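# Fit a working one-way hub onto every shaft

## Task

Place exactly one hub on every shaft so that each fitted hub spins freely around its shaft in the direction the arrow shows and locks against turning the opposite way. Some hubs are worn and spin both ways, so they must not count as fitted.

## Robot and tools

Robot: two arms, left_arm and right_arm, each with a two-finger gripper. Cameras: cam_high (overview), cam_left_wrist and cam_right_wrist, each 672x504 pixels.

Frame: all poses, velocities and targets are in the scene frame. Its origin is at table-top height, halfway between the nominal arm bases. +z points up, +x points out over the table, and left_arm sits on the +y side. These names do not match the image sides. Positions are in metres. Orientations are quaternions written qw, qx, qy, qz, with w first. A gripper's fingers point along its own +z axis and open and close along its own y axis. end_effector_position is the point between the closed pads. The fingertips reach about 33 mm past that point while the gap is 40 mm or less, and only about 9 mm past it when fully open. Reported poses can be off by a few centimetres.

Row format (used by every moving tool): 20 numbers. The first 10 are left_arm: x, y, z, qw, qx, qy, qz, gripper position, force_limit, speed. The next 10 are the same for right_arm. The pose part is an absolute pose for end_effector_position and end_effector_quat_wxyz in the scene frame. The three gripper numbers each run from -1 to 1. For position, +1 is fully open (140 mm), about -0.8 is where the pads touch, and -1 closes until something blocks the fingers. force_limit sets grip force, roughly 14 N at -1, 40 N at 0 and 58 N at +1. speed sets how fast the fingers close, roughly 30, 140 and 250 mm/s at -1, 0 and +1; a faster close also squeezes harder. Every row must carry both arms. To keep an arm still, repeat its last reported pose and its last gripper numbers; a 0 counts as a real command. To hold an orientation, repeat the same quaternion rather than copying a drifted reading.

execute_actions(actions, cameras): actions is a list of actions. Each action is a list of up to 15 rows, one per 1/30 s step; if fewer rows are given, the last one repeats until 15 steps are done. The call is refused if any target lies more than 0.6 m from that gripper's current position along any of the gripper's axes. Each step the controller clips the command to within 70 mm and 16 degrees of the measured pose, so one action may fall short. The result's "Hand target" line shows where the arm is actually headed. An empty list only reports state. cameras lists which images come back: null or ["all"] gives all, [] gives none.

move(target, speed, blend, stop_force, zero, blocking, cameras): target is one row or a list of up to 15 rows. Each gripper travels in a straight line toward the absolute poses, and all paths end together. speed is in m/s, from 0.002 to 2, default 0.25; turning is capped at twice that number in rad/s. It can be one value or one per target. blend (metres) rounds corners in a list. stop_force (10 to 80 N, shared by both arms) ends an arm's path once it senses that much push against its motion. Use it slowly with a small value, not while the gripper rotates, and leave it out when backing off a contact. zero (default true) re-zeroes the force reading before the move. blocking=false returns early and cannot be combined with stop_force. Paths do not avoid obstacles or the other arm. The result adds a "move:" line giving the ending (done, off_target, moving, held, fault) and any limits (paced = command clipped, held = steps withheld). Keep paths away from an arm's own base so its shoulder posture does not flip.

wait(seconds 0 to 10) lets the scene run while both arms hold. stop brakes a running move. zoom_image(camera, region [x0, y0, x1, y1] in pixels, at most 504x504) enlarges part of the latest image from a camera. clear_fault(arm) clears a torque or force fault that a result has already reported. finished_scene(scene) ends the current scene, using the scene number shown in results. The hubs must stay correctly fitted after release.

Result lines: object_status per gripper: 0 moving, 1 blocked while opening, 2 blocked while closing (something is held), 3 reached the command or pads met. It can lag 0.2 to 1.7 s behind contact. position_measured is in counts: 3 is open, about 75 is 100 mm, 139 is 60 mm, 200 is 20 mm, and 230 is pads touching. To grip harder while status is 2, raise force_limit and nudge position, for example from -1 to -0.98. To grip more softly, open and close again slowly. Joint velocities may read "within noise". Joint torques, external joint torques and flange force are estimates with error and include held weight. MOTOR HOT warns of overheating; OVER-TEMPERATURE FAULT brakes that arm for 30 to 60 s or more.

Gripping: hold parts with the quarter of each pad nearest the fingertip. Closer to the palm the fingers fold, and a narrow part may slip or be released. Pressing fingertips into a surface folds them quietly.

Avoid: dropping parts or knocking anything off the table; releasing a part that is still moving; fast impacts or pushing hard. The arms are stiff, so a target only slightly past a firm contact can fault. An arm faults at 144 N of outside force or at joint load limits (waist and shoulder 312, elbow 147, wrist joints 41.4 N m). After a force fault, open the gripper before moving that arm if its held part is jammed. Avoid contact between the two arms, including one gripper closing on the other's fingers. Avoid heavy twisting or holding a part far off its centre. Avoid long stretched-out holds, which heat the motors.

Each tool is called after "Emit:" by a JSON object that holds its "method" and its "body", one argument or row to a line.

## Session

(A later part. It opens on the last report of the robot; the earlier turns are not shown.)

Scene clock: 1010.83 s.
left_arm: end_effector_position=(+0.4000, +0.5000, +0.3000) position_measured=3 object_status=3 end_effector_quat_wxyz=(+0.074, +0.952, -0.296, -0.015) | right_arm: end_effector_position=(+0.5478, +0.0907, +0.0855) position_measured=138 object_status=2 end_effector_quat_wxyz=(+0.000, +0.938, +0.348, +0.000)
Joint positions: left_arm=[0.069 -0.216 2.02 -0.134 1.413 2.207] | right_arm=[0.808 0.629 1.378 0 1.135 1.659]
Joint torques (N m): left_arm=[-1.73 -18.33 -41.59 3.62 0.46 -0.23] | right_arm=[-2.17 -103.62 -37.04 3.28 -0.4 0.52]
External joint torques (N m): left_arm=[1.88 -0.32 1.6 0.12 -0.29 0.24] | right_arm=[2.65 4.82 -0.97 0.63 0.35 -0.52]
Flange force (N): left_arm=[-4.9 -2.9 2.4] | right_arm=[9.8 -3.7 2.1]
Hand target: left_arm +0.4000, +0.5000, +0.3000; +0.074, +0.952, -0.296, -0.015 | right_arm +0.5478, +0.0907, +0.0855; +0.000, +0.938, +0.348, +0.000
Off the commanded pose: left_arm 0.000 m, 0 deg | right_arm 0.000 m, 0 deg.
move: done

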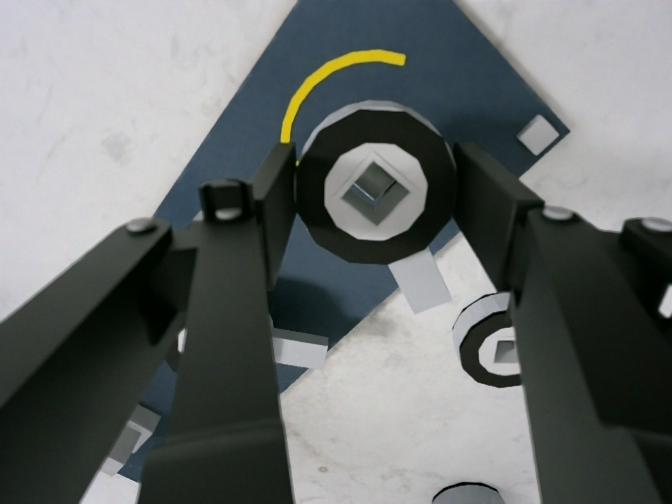

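Emit:
{"method": "move", "body": {
  "target": [0.40,0.50,0.30,0.074,0.952,-0.296,-0.015,1,1,1,0.548,0.0906,0.0855,0,0.93759,0.34775,0,-1,-1,-1],
  "speed": 0.02,
  "cameras": []
}}

Emit:
{"method": "move", "body": {
  "target": [0.40,0.50,0.30,0.074,0.952,-0.296,-0.015,1,1,1,0.548,0.0906,0.055,0,0.93759,0.34775,0,-1,-1,-1],
  "speed": 0.01,
  "stop_force": 12,
  "cameras": ["cam_right_wrist"]
}}

Emit:
{"method": "zoom_image", "body": {
  "camera": "cam_right_wrist",
  "region": [330, 150, 420, 230]
}}

Scene clock: 1027.17 s.
left_arm: end_effector_position=(+0.4000, +0.5000, +0.3000) position_measured=3 object_status=3 end_effector_quat_wxyz=(+0.074, +0.952, -0.296, -0.015) | right_arm: end_effector_position=(+0.5480, +0.0906, +0.0855) position_measured=138 object_status=2 end_effector_quat_wxyz=(+0.000, +0.938, +0.348, +0.000)
Joint positions: left_arm=[0.069 -0.216 2.02 -0.134 1.413 2.207] | right_arm=[0.808 0.629 1.378 0 1.135 1.659]
Joint torques (N m): left_arm=[-1.45 -18.78 -41.89 3.58 0.55 -0.26] | right_arm=[-2.42 -103.37 -36.79 3.28 -0.38 0.52]
External joint torques (N m): left_arm=[1.6 0.62 2.07 0.14 -0.38 0.26] | right_arm=[2.84 4.67 -1.19 0.61 0.32 -0.52]
Flange force (N): left_arm=[-3.7 -3.3 3.7] | right_arm=[10.0 -4.0 1.8]
Hand target: left_arm +0.4000, +0.5000, +0.3000; +0.074, +0.952, -0.296, -0.015 | right_arm +0.5480, +0.0906, +0.0855; +0.000, +0.938, +0.348, +0.000
Off the commanded pose: left_arm 0.000 m, 0 deg | right_arm 0.000 m, 0 deg.
move: done

Scene clock: 1030.57 s.
left_arm: end_effector_position=(+0.4000, +0.5000, +0.3000) position_measured=3 object_status=3 end_effector_quat_wxyz=(+0.074, +0.952, -0.296, -0.015) | right_arm: end_effector_position=(+0.5480, +0.0906, +0.0577) position_measured=138 object_status=2 end_effector_quat_wxyz=(+0.000, +0.938, +0.348, +0.000)
Joint positions: left_arm=[0.069 -0.216 2.02 -0.134 1.413 2.207] | right_arm=[0.808 0.649 1.398 0 1.095 1.659]
Joint torques (N m): left_arm=[-1.64 -18.95 -41.85 3.58 0.45 -0.23] | right_arm=[9.25 -91.68 -28.24 7.5 0.16 0.5]
External joint torques (N m): left_arm=[1.73 0.78 1.89 0.15 -0.29 0.24] | right_arm=[-8.82 -7.99 -9.03 -3.68 -0.21 -0.5]
Flange force (N): left_arm=[-3.5 -3.8 3.2] | right_arm=[12.0 9.2 -12.0]
Hand target: left_arm +0.4000, +0.5000, +0.3000; +0.074, +0.952, -0.296, -0.015 | right_arm +0.5480, +0.0906, +0.0578; +0.000, +0.938, +0.348, +0.000
Off the commanded pose: left_arm 0.000 m, 0 deg | right_arm 0.003 m, 0 deg.
move: contact (right_arm)

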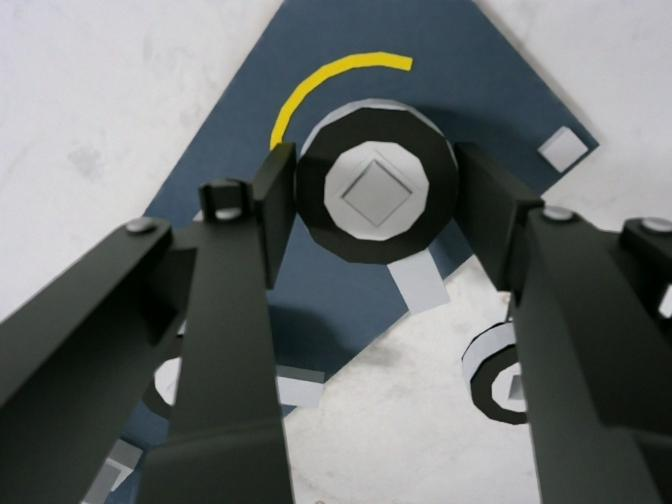

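Scaled by 5.600 (camera's finer frame: 960x720).

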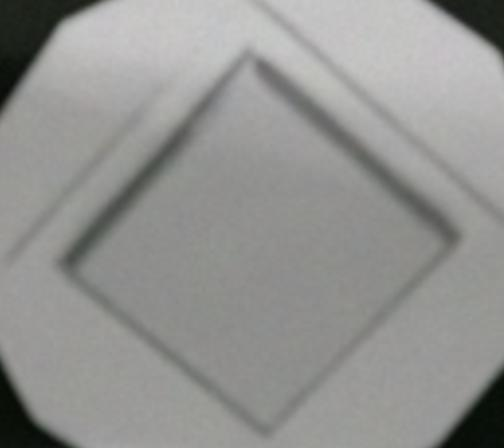

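Emit:
{"method": "move", "body": {
  "target": [
    [0.40,0.50,0.30,0.074,0.952,-0.296,-0.015,1,1,1,0.5478,0.0905,0.0588,0,0.93759,0.34775,0,-1,-1,-1],
    [0.40,0.50,0.30,0.074,0.952,-0.296,-0.015,1,1,1,0.5478,0.0905,0.0588,0,0.97869,0.20535,0,-1,-1,-1]
  ],
  "speed": [0.02,0.1],
  "cameras": ["cam_right_wrist"]
}}

Emit:
{"method": "move", "body": {
  "target": [
    [0.40,0.50,0.30,0.074,0.952,-0.296,-0.015,1,1,1,0.5478,0.0905,0.0588,0,0.78961,0.61360,0,-1,-1,-1]
  ],
  "speed": [0.1],
  "cameras": ["cam_right_wrist"]
}}

Scene clock: 1040.80 s.
left_arm: end_effector_position=(+0.4000, +0.5000, +0.3000) position_measured=3 object_status=3 end_effector_quat_wxyz=(+0.074, +0.952, -0.296, -0.015) | right_arm: end_effector_position=(+0.5478, +0.0905, +0.0588) position_measured=138 object_status=2 end_effector_quat_wxyz=(+0.000, +0.979, +0.205, +0.000)
Joint positions: left_arm=[0.069 -0.216 2.02 -0.134 1.413 2.207] | right_arm=[0.808 0.648 1.398 0 1.096 1.956]
Joint torques (N m): left_arm=[-0.67 -18.53 -41.84 3.59 0.4 -0.25] | right_arm=[20.45 -101.68 -33.2 11.81 0.47 0.99]
External joint torques (N m): left_arm=[0.85 0.01 1.85 0.15 -0.23 0.25] | right_arm=[-19.99 2.11 -4.06 -7.99 -0.51 -0.99]
Flange force (N): left_arm=[-3.3 -1.2 3.1] | right_arm=[20.8 17.0 -0.5]
Hand target: left_arm +0.4000, +0.5000, +0.3000; +0.074, +0.952, -0.296, -0.015 | right_arm +0.5478, +0.0905, +0.0588; +0.000, +0.979, +0.205, +0.000
Off the commanded pose: left_arm 0.000 m, 0 deg | right_arm 0.000 m, 0 deg.
move: done

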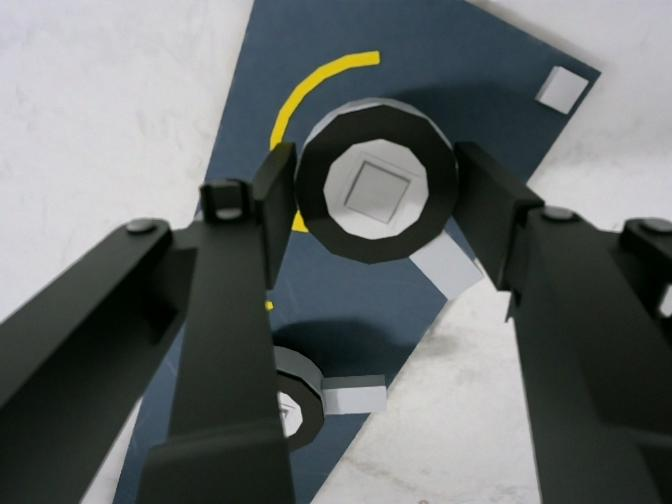

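Scene clock: 1045.77 s.
left_arm: end_effector_position=(+0.4000, +0.5000, +0.3000) position_measured=3 object_status=3 end_effector_quat_wxyz=(+0.074, +0.952, -0.296, -0.015) | right_arm: end_effector_position=(+0.5477, +0.0906, +0.0588) position_measured=138 object_status=2 end_effector_quat_wxyz=(+0.000, +0.790, +0.614, +0.000)
Joint positions: left_arm=[0.069 -0.216 2.02 -0.134 1.413 2.207] | right_arm=[0.808 0.648 1.398 0 1.096 1.048]
Joint torques (N m): left_arm=[-1.12 -18.66 -41.57 3.65 0.46 -0.19] | right_arm=[0.5 -103.9 -39.05 4.34 -2.4 0.29]
External joint torques (N m): left_arm=[1.24 0.58 1.7 0.08 -0.29 0.2] | right_arm=[-0.02 4.3 1.79 -0.49 2.36 -0.29]
Flange force (N): left_arm=[-2.9 -2.6 3.1] | right_arm=[3.6 2.3 1.1]
Hand target: left_arm +0.4000, +0.5000, +0.3000; +0.074, +0.952, -0.296, -0.015 | right_arm +0.5478, +0.0905, +0.0588; +0.000, +0.790, +0.614, +0.000
Off the commanded pose: left_arm 0.000 m, 0 deg | right_arm 0.000 m, 0 deg.
move: done

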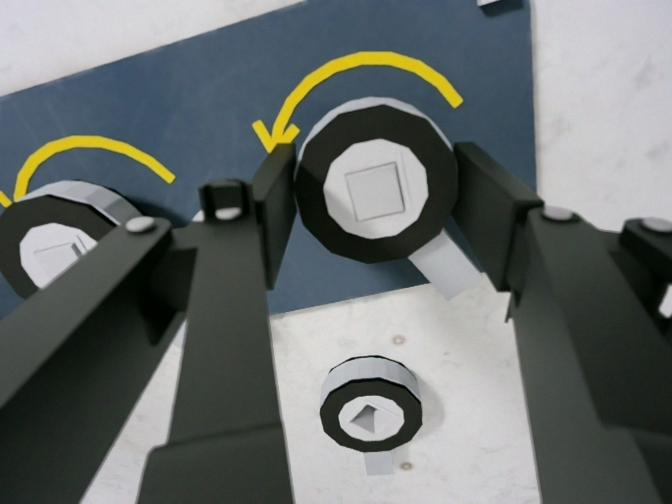

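Emit:
{"method": "move", "body": {
  "target": [0.40,0.50,0.30,0.074,0.952,-0.296,-0.015,1,1,1,0.5478,0.0906,0.055,0,0.78961,0.61360,0,-1,-1,-1],
  "speed": 0.01,
  "stop_force": 15,
  "cameras": []
}}

Emit:
{"method": "zoom_image", "body": {
  "camera": "cam_right_wrist",
  "region": [330, 150, 420, 230]
}}

Scene clock: 1056.30 s.
left_arm: end_effector_position=(+0.4000, +0.5000, +0.3000) position_measured=3 object_status=3 end_effector_quat_wxyz=(+0.074, +0.952, -0.296, -0.015) | right_arm: end_effector_position=(+0.5479, +0.0906, +0.0569) position_measured=138 object_status=2 end_effector_quat_wxyz=(+0.000, +0.790, +0.614, +0.000)
Joint positions: left_arm=[0.069 -0.216 2.02 -0.134 1.413 2.207] | right_arm=[0.808 0.649 1.399 0 1.093 1.048]
Joint torques (N m): left_arm=[-1.99 -18.61 -41.88 3.62 0.47 -0.26] | right_arm=[-5.58 -92.43 -30.62 2.27 -1.09 0.4]
External joint torques (N m): left_arm=[2.21 -0.07 1.85 0.12 -0.3 0.27] | right_arm=[6.01 -7.27 -6.62 1.57 1.04 -0.4]
Flange force (N): left_arm=[-5.3 -3.8 2.8] | right_arm=[9.8 -2.1 -11.6]
Hand target: left_arm +0.4000, +0.5000, +0.3000; +0.074, +0.952, -0.296, -0.015 | right_arm +0.5479, +0.0906, +0.0569; +0.000, +0.790, +0.614, +0.000
Off the commanded pose: left_arm 0.000 m, 0 deg | right_arm 0.002 m, 0 deg.
move: contact (right_arm)

Scaled by 5.600 (camera's finer frame: 960x720).

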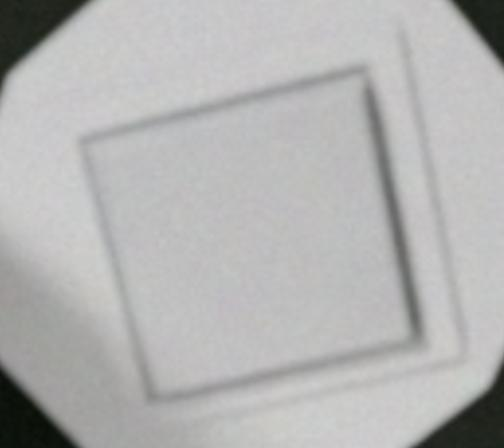

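Release, go up, to hub5 (.374,-.177).

Emit:
{"method": "move", "body": {
  "target": [
    [0.40,0.50,0.30,0.074,0.952,-0.296,-0.015,1,1,1,0.5478,0.0906,0.0569,0,0.78961,0.61360,0,0.3,-1,-1],
    [0.40,0.50,0.30,0.074,0.952,-0.296,-0.015,1,1,1,0.5478,0.0906,0.115,0,0.78961,0.61360,0,0.3,-1,-1],
    [0.40,0.50,0.30,0.074,0.952,-0.296,-0.015,1,1,1,0.374,-0.177,0.10,0,0.92388,0.38268,0,0.3,-1,-1]
  ],
  "speed": [0.05,0.06,0.25],
  "cameras": ["cam_right_wrist","cam_high"]
}}

Emit:
{"method": "zoom_image", "body": {
  "camera": "cam_high",
  "region": [350, 150, 510, 270]
}}

Scene clock: 1068.33 s.
left_arm: end_effector_position=(+0.4000, +0.5000, +0.3000) position_measured=3 object_status=3 end_effector_quat_wxyz=(+0.074, +0.952, -0.296, -0.015) | right_arm: end_effector_position=(+0.3740, -0.1770, +0.1000) position_measured=91 object_status=3 end_effector_quat_wxyz=(+0.000, +0.924, +0.383, +0.000)
Joint positions: left_arm=[0.069 -0.216 2.02 -0.134 1.413 2.207] | right_arm=[0.697 0.174 2.03 0 0.938 1.473]
Joint torques (N m): left_arm=[-1.47 -18.55 -41.74 3.59 0.49 -0.24] | right_arm=[-2.67 -54.21 -31.27 2.95 -0.42 0.4]
External joint torques (N m): left_arm=[1.6 0.32 1.81 0.14 -0.32 0.25] | right_arm=[2.76 2.58 -2.58 0.53 0.37 -0.4]
Flange force (N): left_arm=[-3.9 -3.0 3.1] | right_arm=[8.9 -3.9 -0.3]
Hand target: left_arm +0.4000, +0.5000, +0.3000; +0.074, +0.952, -0.296, -0.015 | right_arm +0.3740, -0.1770, +0.1000; +0.000, +0.924, +0.383, +0.000
Off the commanded pose: left_arm 0.000 m, 0 deg | right_arm 0.000 m, 0 deg.
move: done
Images, in order (width x height): cam_high 672x504, cam_right_wrist 672x504.

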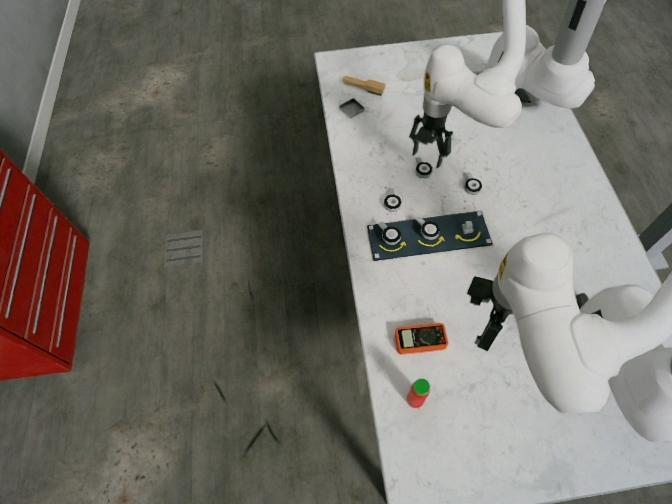

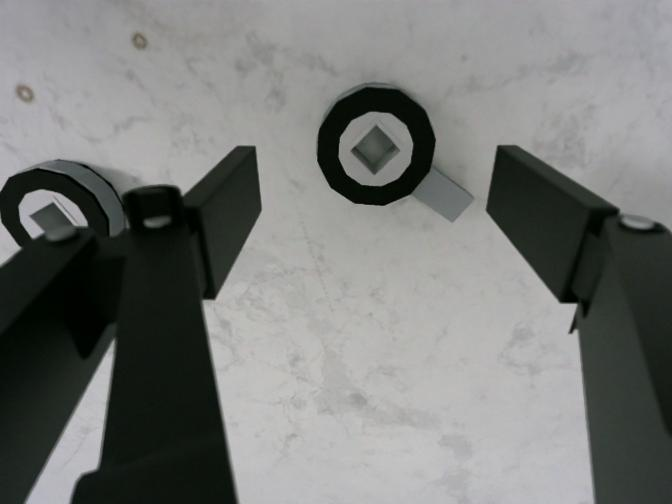

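Scaled by 3.150 (camera's finer frame: 960x720).

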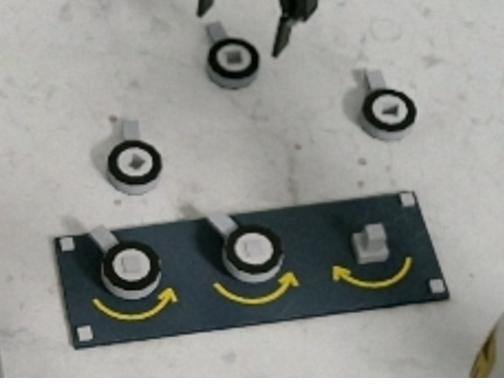

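Emit:
{"method": "move", "body": {
  "target": [
    [0.40,0.50,0.30,0.074,0.952,-0.296,-0.015,1,1,1,0.3763,-0.1782,0.07,0,0.84339,0.53730,0,0.3,-1,-1],
    [0.40,0.50,0.30,0.074,0.952,-0.296,-0.015,1,1,1,0.3763,-0.1782,0.036,0,0.84339,0.53730,0,0.3,-1,-1],
    [0.40,0.50,0.30,0.074,0.952,-0.296,-0.015,1,1,1,0.3763,-0.1782,0.036,0,0.84339,0.53730,0,-1,-1,-1]
  ],
  "speed": [0.2,0.08,0.08],
  "cameras": ["cam_right_wrist"]
}}

Emit:
{"method": "zoom_image", "body": {
  "camera": "cam_right_wrist",
  "region": [330, 150, 420, 230]
}}

Scene clock: 1088.63 s.
left_arm: end_effector_position=(+0.4000, +0.5000, +0.3000) position_measured=3 object_status=3 end_effector_quat_wxyz=(+0.074, +0.952, -0.296, -0.015) | right_arm: end_effector_position=(+0.3763, -0.1782, +0.0360) position_measured=138 object_status=0 end_effector_quat_wxyz=(+0.000, +0.843, +0.537, +0.000)
Joint positions: left_arm=[0.069 -0.216 2.02 -0.134 1.413 2.207] | right_arm=[0.693 0.25 2.08 0 0.812 1.12]
Joint torques (N m): left_arm=[-1.47 -18.2 -41.58 3.67 0.43 -0.27] | right_arm=[-2.93 -54.8 -26.11 2.53 -0.9 0.46]
External joint torques (N m): left_arm=[1.58 -0.09 1.63 0.06 -0.26 0.28] | right_arm=[3.28 -1.26 -4.23 0.6 0.86 -0.46]
Flange force (N): left_arm=[-4.3 -2.7 2.6] | right_arm=[8.3 -2.1 -6.3]
Hand target: left_arm +0.4000, +0.5000, +0.3000; +0.074, +0.952, -0.296, -0.015 | right_arm +0.3763, -0.1782, +0.0360; +0.000, +0.843, +0.537, +0.000
Off the commanded pose: left_arm 0.000 m, 0 deg | right_arm 0.000 m, 0 deg.
move: done

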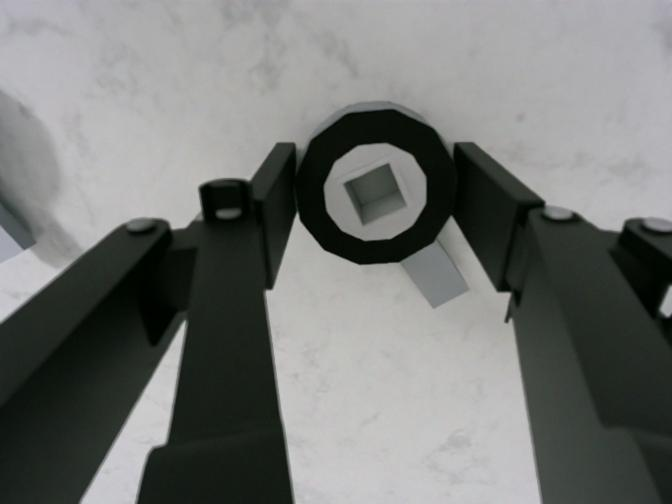

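Scaled by 5.600 (camera's finer frame: 960x720).

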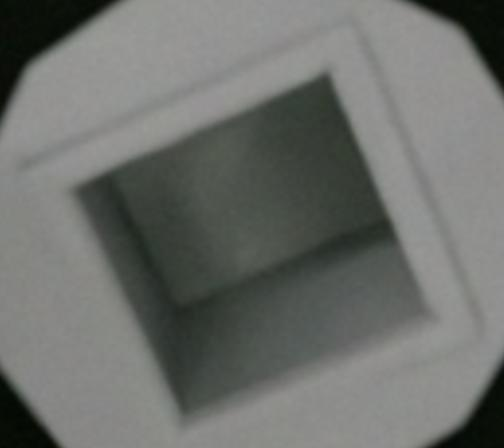

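Emit:
{"method": "move", "body": {
  "target": [
    [0.40,0.50,0.30,0.074,0.952,-0.296,-0.015,1,1,1,0.3763,-0.1782,0.12,0,0.84339,0.53730,0,-1,-1,-1],
    [0.40,0.50,0.30,0.074,0.952,-0.296,-0.015,1,1,1,0.288,0.0908,0.12,0,0.84339,0.53730,0,-1,-1,-1],
    [0.40,0.50,0.30,0.074,0.952,-0.296,-0.015,1,1,1,0.288,0.0908,0.086,0,0.84339,0.53730,0,-1,-1,-1]
  ],
  "speed": [0.15,0.25,0.06],
  "cameras": ["cam_right_wrist"]
}}

Emit:
{"method": "zoom_image", "body": {
  "camera": "cam_right_wrist",
  "region": [330, 150, 420, 230]
}}

Scene clock: 1104.77 s.
left_arm: end_effector_position=(+0.4000, +0.5000, +0.3000) position_measured=3 object_status=3 end_effector_quat_wxyz=(+0.074, +0.952, -0.296, -0.015) | right_arm: end_effector_position=(+0.2880, +0.0908, +0.0861) position_measured=138 object_status=2 end_effector_quat_wxyz=(+0.000, +0.843, +0.537, +0.000)
Joint positions: left_arm=[0.069 -0.216 2.02 -0.134 1.413 2.207] | right_arm=[1.07 0.419 1.719 0 1.004 1.497]
Joint torques (N m): left_arm=[-1.41 -18.59 -41.71 3.66 0.46 -0.23] | right_arm=[-3.05 -81.19 -32.99 3.04 -0.03 0.48]
External joint torques (N m): left_arm=[1.58 0.29 1.72 0.09 -0.29 0.24] | right_arm=[3.44 3.7 -2.46 0.61 -0.03 -0.49]
Flange force (N): left_arm=[-3.8 -3.0 2.9] | right_arm=[10.6 -3.8 1.4]
Hand target: left_arm +0.4000, +0.5000, +0.3000; +0.074, +0.952, -0.296, -0.015 | right_arm +0.2880, +0.0908, +0.0860; +0.000, +0.843, +0.537, +0.000
Off the commanded pose: left_arm 0.000 m, 0 deg | right_arm 0.000 m, 0 deg.
move: done

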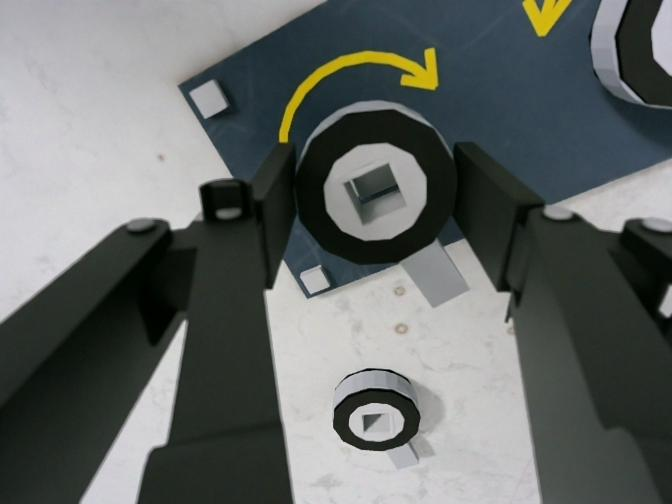

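Scaled by 5.600 (camera's finer frame: 960x720).

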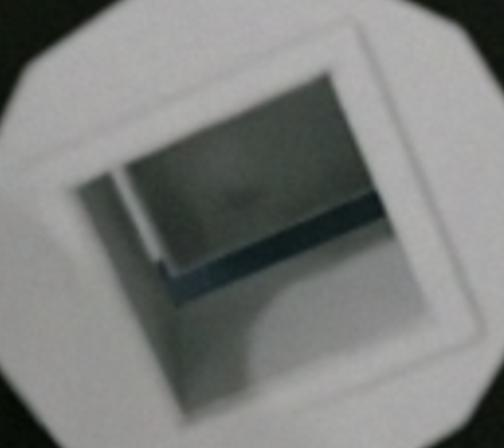

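Emit:
{"method": "move", "body": {
  "target": [0.40,0.50,0.30,0.074,0.952,-0.296,-0.015,1,1,1,0.2882,0.0910,0.086,0,0.84339,0.53730,0,-1,-1,-1],
  "speed": 0.02,
  "cameras": []
}}

Emit:
{"method": "move", "body": {
  "target": [0.40,0.50,0.30,0.074,0.952,-0.296,-0.015,1,1,1,0.2882,0.0910,0.055,0,0.84339,0.53730,0,-1,-1,-1],
  "speed": 0.01,
  "stop_force": 12,
  "cameras": ["cam_right_wrist"]
}}

Emit:
{"method": "zoom_image", "body": {
  "camera": "cam_right_wrist",
  "region": [330, 150, 420, 230]
}}

Scene clock: 1122.90 s.
left_arm: end_effector_position=(+0.4000, +0.5000, +0.3000) position_measured=3 object_status=3 end_effector_quat_wxyz=(+0.074, +0.952, -0.296, -0.015) | right_arm: end_effector_position=(+0.2881, +0.0910, +0.0860) position_measured=138 object_status=2 end_effector_quat_wxyz=(+0.000, +0.843, +0.537, +0.000)
Joint positions: left_arm=[0.069 -0.216 2.02 -0.134 1.413 2.207] | right_arm=[1.07 0.42 1.718 0 1.004 1.497]
Joint torques (N m): left_arm=[-1.1 -18.78 -41.73 3.66 0.45 -0.21] | right_arm=[-2.84 -81.8 -34.3 3.05 -0.39 0.55]
External joint torques (N m): left_arm=[1.2 0.59 1.79 0.08 -0.28 0.22] | right_arm=[2.96 4.42 -1.1 0.59 0.34 -0.54]
Flange force (N): left_arm=[-2.9 -2.5 3.2] | right_arm=[8.9 -3.1 2.5]
Hand target: left_arm +0.4000, +0.5000, +0.3000; +0.074, +0.952, -0.296, -0.015 | right_arm +0.2882, +0.0910, +0.0860; +0.000, +0.843, +0.537, +0.000
Off the commanded pose: left_arm 0.000 m, 0 deg | right_arm 0.000 m, 0 deg.
move: done

Scene clock: 1126.30 s.
left_arm: end_effector_position=(+0.4000, +0.5000, +0.3000) position_measured=3 object_status=3 end_effector_quat_wxyz=(+0.074, +0.952, -0.296, -0.015) | right_arm: end_effector_position=(+0.2882, +0.0910, +0.0582) position_measured=138 object_status=2 end_effector_quat_wxyz=(+0.000, +0.843, +0.537, +0.000)
Joint positions: left_arm=[0.069 -0.216 2.02 -0.134 1.413 2.207] | right_arm=[1.07 0.445 1.738 0 0.958 1.497]
Joint torques (N m): left_arm=[-1.57 -18.58 -41.88 3.56 0.4 -0.25] | right_arm=[-5.62 -75.44 -26.79 1.94 0.51 0.53]
External joint torques (N m): left_arm=[1.7 0.38 1.95 0.17 -0.23 0.25] | right_arm=[5.72 -3.18 -7.51 1.59 -0.57 -0.53]
Flange force (N): left_arm=[-4.1 -3.2 3.1] | right_arm=[11.8 -6.9 -7.3]
Hand target: left_arm +0.4000, +0.5000, +0.3000; +0.074, +0.952, -0.296, -0.015 | right_arm +0.2882, +0.0910, +0.0583; +0.000, +0.843, +0.537, +0.000
Off the commanded pose: left_arm 0.000 m, 0 deg | right_arm 0.003 m, 0 deg.
move: contact (right_arm)

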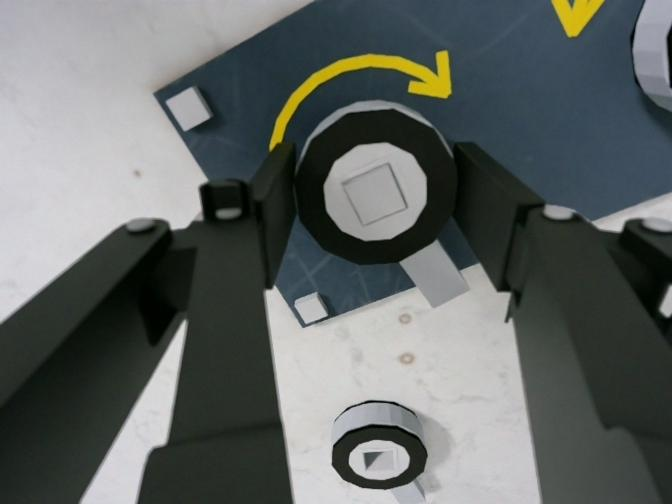

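Scaled by 5.600 (camera's finer frame: 960x720).

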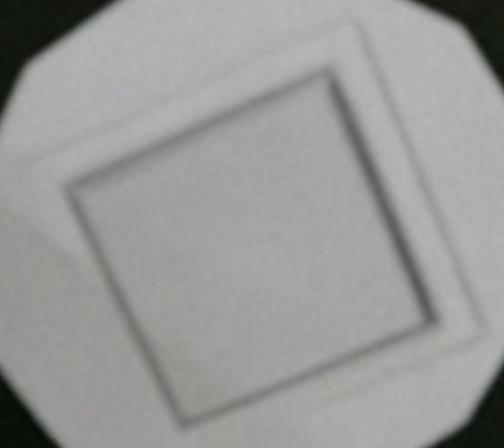

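Emit:
{"method": "move", "body": {
  "target": [
    [0.40,0.50,0.30,0.074,0.952,-0.296,-0.015,1,1,1,0.2882,0.0909,0.0592,0,0.84339,0.53730,0,-1,-1,-1],
    [0.40,0.50,0.30,0.074,0.952,-0.296,-0.015,1,1,1,0.2882,0.0909,0.0592,0,0.91355,0.40674,0,-1,-1,-1]
  ],
  "speed": [0.02,0.1],
  "cameras": ["cam_right_wrist"]
}}

Emit:
{"method": "move", "body": {
  "target": [
    [0.40,0.50,0.30,0.074,0.952,-0.296,-0.015,1,1,1,0.2882,0.0909,0.0592,0,0.70711,0.70711,0,-1,-1,-1]
  ],
  "speed": [0.1],
  "cameras": ["cam_right_wrist"]
}}

Scene clock: 1136.53 s.
left_arm: end_effector_position=(+0.4000, +0.5000, +0.3000) position_measured=3 object_status=3 end_effector_quat_wxyz=(+0.074, +0.952, -0.296, -0.015) | right_arm: end_effector_position=(+0.2883, +0.0908, +0.0592) position_measured=138 object_status=2 end_effector_quat_wxyz=(+0.000, +0.914, +0.407, +0.000)
Joint positions: left_arm=[0.069 -0.216 2.02 -0.134 1.413 2.207] | right_arm=[1.07 0.444 1.738 0 0.96 1.794]
Joint torques (N m): left_arm=[-1.82 -18.78 -41.78 3.68 0.54 -0.25] | right_arm=[2.41 -82.71 -30.68 5.05 1.11 0.59]
External joint torques (N m): left_arm=[1.93 0.62 1.87 0.05 -0.38 0.25] | right_arm=[-1.88 4.08 -3.66 -1.51 -1.16 -0.59]
Flange force (N): left_arm=[-4.0 -4.0 3.3] | right_arm=[12.6 0.0 3.2]
Hand target: left_arm +0.4000, +0.5000, +0.3000; +0.074, +0.952, -0.296, -0.015 | right_arm +0.2882, +0.0909, +0.0592; +0.000, +0.914, +0.407, +0.000
Off the commanded pose: left_arm 0.000 m, 0 deg | right_arm 0.000 m, 0 deg.
move: done

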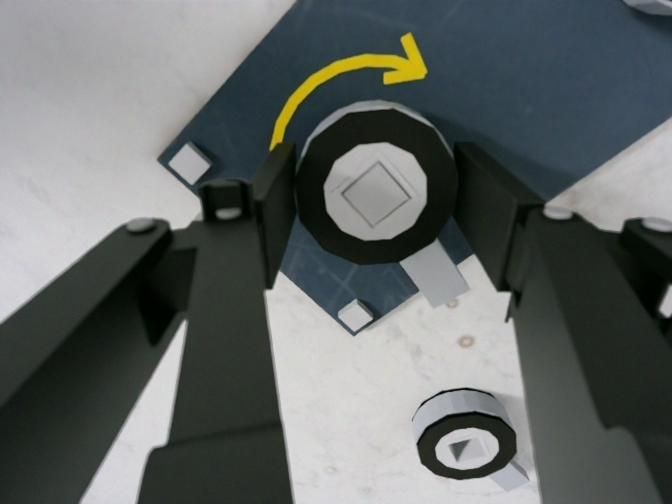

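Scene clock: 1140.63 s.
left_arm: end_effector_position=(+0.4000, +0.5000, +0.3000) position_measured=3 object_status=3 end_effector_quat_wxyz=(+0.074, +0.952, -0.296, -0.015) | right_arm: end_effector_position=(+0.2881, +0.0909, +0.0592) position_measured=138 object_status=2 end_effector_quat_wxyz=(+0.000, +0.707, +0.707, +0.000)
Joint positions: left_arm=[0.069 -0.216 2.02 -0.134 1.413 2.207] | right_arm=[1.07 0.444 1.738 0 0.96 1.061]
Joint torques (N m): left_arm=[-1.23 -18.69 -41.67 3.58 0.58 -0.32] | right_arm=[-23.36 -80.68 -33.6 -5.62 -1.4 -0.22]
External joint torques (N m): left_arm=[1.29 0.74 1.82 0.15 -0.41 0.33] | right_arm=[23.48 2.13 -0.75 9.16 1.35 0.22]
Flange force (N): left_arm=[-2.9 -3.1 3.5] | right_arm=[20.9 -26.1 -0.7]
Hand target: left_arm +0.4000, +0.5000, +0.3000; +0.074, +0.952, -0.296, -0.015 | right_arm +0.2882, +0.0909, +0.0592; +0.000, +0.707, +0.707, +0.000
Off the commanded pose: left_arm 0.000 m, 0 deg | right_arm 0.000 m, 0 deg.
move: done

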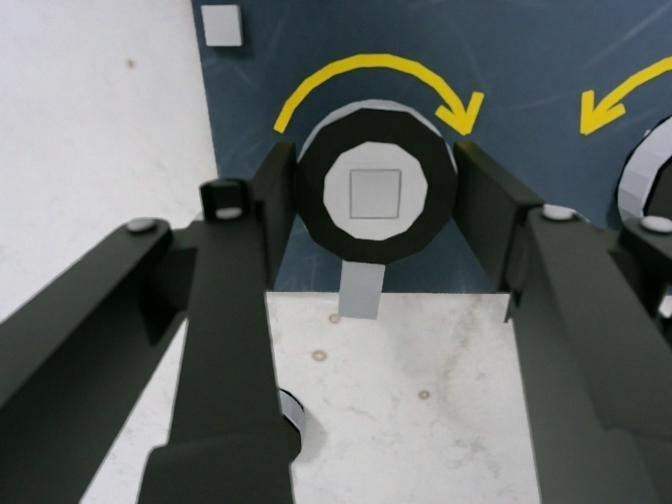

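Emit:
{"method": "move", "body": {
  "target": [0.40,0.50,0.30,0.074,0.952,-0.296,-0.015,1,1,1,0.2882,0.0909,0.055,0,0.70711,0.70711,0,-1,-1,-1],
  "speed": 0.01,
  "stop_force": 15,
  "cameras": []
}}

Emit:
{"method": "move", "body": {
  "target": [
    [0.40,0.50,0.30,0.074,0.952,-0.296,-0.015,1,1,1,0.2882,0.0909,0.0575,0,0.70711,0.70711,0,-1,-1,-1],
    [0.40,0.50,0.30,0.074,0.952,-0.296,-0.015,1,1,1,0.2882,0.0909,0.0575,0,0.70711,0.70711,0,0.3,-1,-1],
    [0.40,0.50,0.30,0.074,0.952,-0.296,-0.015,1,1,1,0.2882,0.0909,0.115,0,0.70711,0.70711,0,0.3,-1,-1],
    [0.40,0.50,0.30,0.074,0.952,-0.296,-0.015,1,1,1,0.36,-0.03,0.25,0,0.70711,0.70711,0,0.3,-1,-1]
  ],
  "speed": [0.02,0.05,0.06,0.25],
  "cameras": ["cam_right_wrist","cam_high"]
}}

Emit:
{"method": "zoom_image", "body": {
  "camera": "cam_high",
  "region": [350, 180, 510, 270]
}}

Scene clock: 1154.70 s.
left_arm: end_effector_position=(+0.4000, +0.5000, +0.3000) position_measured=3 object_status=3 end_effector_quat_wxyz=(+0.074, +0.952, -0.296, -0.015) | right_arm: end_effector_position=(+0.2882, +0.0908, +0.0569) position_measured=138 object_status=2 end_effector_quat_wxyz=(+0.000, +0.707, +0.707, +0.000)
Joint positions: left_arm=[0.069 -0.216 2.02 -0.134 1.413 2.207] | right_arm=[1.07 0.446 1.74 0 0.956 1.061]
Joint torques (N m): left_arm=[-1.8 -18.3 -41.47 3.59 0.53 -0.26] | right_arm=[-24.1 -71.55 -32.54 -5.64 -4.6 0.25]
External joint torques (N m): left_arm=[1.98 -0.2 1.5 0.15 -0.35 0.26] | right_arm=[24.04 -7.02 -1.72 9.17 4.55 -0.25]
Flange force (N): left_arm=[-4.8 -3.4 2.4] | right_arm=[14.1 -29.6 -15.3]
Hand target: left_arm +0.4000, +0.5000, +0.3000; +0.074, +0.952, -0.296, -0.015 | right_arm +0.2882, +0.0909, +0.0569; +0.000, +0.707, +0.707, +0.000
Off the commanded pose: left_arm 0.000 m, 0 deg | right_arm 0.002 m, 0 deg.
move: contact (right_arm)

Scene clock: 1158.90 s.
left_arm: end_effector_position=(+0.4000, +0.5000, +0.3000) position_measured=3 object_status=3 end_effector_quat_wxyz=(+0.074, +0.952, -0.296, -0.015) | right_arm: end_effector_position=(+0.3600, -0.0300, +0.2499) position_measured=91 object_status=3 end_effector_quat_wxyz=(+0.000, +0.707, +0.707, +0.000)
Joint positions: left_arm=[0.069 -0.216 2.02 -0.134 1.413 2.207] | right_arm=[0.885 0.208 1.684 0 1.249 0.876]
Joint torques (N m): left_arm=[-1.66 -18.47 -41.47 3.6 0.49 -0.28] | right_arm=[-4.91 -62.27 -37.01 3.49 -0.78 0.59]
External joint torques (N m): left_arm=[1.82 0.06 1.51 0.13 -0.33 0.29] | right_arm=[5.03 1.29 -2.7 0.62 0.74 -0.59]
Flange force (N): left_arm=[-4.3 -3.4 2.5] | right_arm=[10.3 -0.7 -4.0]
Hand target: left_arm +0.4000, +0.5000, +0.3000; +0.074, +0.952, -0.296, -0.015 | right_arm +0.3600, -0.0300, +0.2500; +0.000, +0.707, +0.707, +0.000
Off the commanded pose: left_arm 0.000 m, 0 deg | right_arm 0.000 m, 0 deg.
move: done
Images, in order (width x height): cam_high 672x504, cam_right_wrist 672x504.

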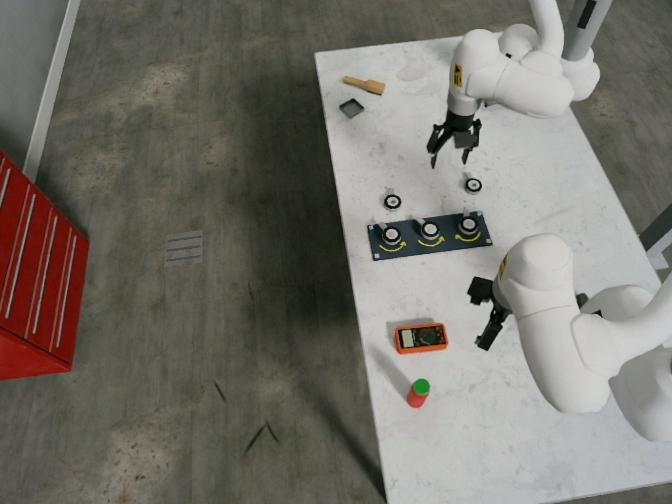

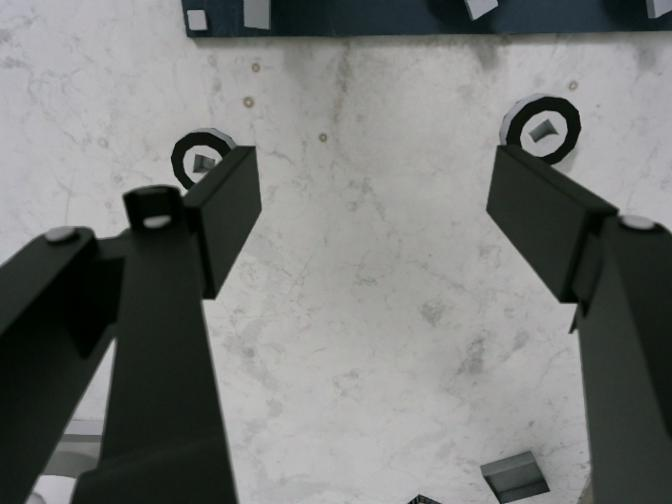

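Scaled by 3.150 (camera's finer frame: 960x720).

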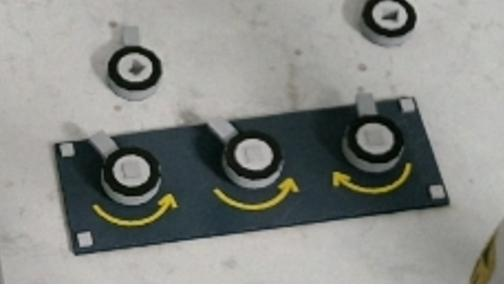

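Emit:
{"method": "move", "body": {
  "target": [0.40,0.50,0.30,0.074,0.952,-0.296,-0.015,1,1,1,0.418,0.04,0.25,0,0.70711,0.70711,0,0.3,-1,-1],
  "cameras": ["cam_right_wrist"]
}}

Emit:
{"method": "zoom_image", "body": {
  "camera": "cam_right_wrist",
  "region": [170, 20, 570, 220]
}}

Scene clock: 1167.90 s.
left_arm: end_effector_position=(+0.4000, +0.5000, +0.3000) position_measured=3 object_status=3 end_effector_quat_wxyz=(+0.074, +0.952, -0.296, -0.015) | right_arm: end_effector_position=(+0.4180, +0.0400, +0.2500) position_measured=91 object_status=3 end_effector_quat_wxyz=(+0.000, +0.707, +0.707, +0.000)
Joint positions: left_arm=[0.069 -0.216 2.02 -0.134 1.413 2.207] | right_arm=[0.886 0.348 1.499 0 1.294 0.876]
Joint torques (N m): left_arm=[-1.44 -18.42 -41.64 3.56 0.54 -0.25] | right_arm=[-2.74 -79.04 -37.42 3.57 -0.6 0.48]
External joint torques (N m): left_arm=[1.56 0.08 1.75 0.16 -0.36 0.26] | right_arm=[2.93 3.32 -2.93 0.6 0.56 -0.48]
Flange force (N): left_arm=[-4.1 -2.8 3.0] | right_arm=[11.5 4.7 -3.1]
Hand target: left_arm +0.4000, +0.5000, +0.3000; +0.074, +0.952, -0.296, -0.015 | right_arm +0.4180, +0.0400, +0.2500; +0.000, +0.707, +0.707, +0.000
Off the commanded pose: left_arm 0.000 m, 0 deg | right_arm 0.000 m, 0 deg.
move: done

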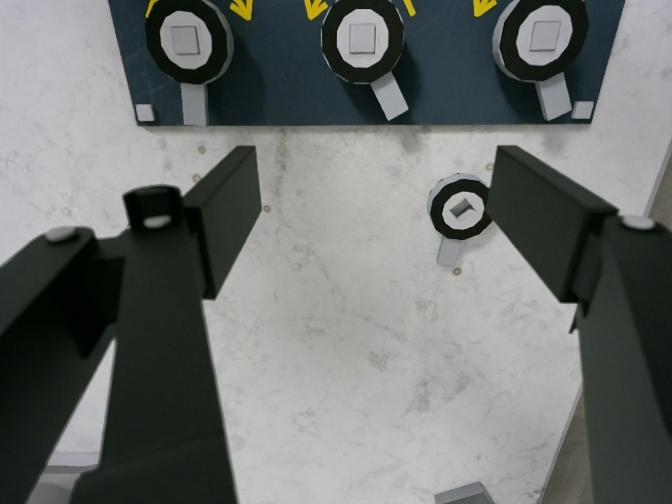

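Scaled by 1.260 (camera's finer frame: 960x720).

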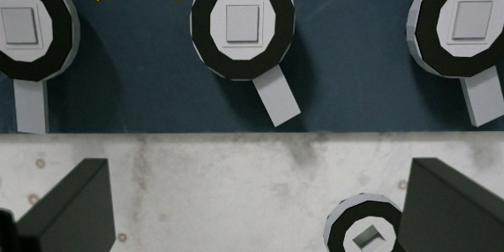

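Emit:
{"method": "finished_scene", "body": {
  "scene": 1
}}

The scene is finished: the task was done.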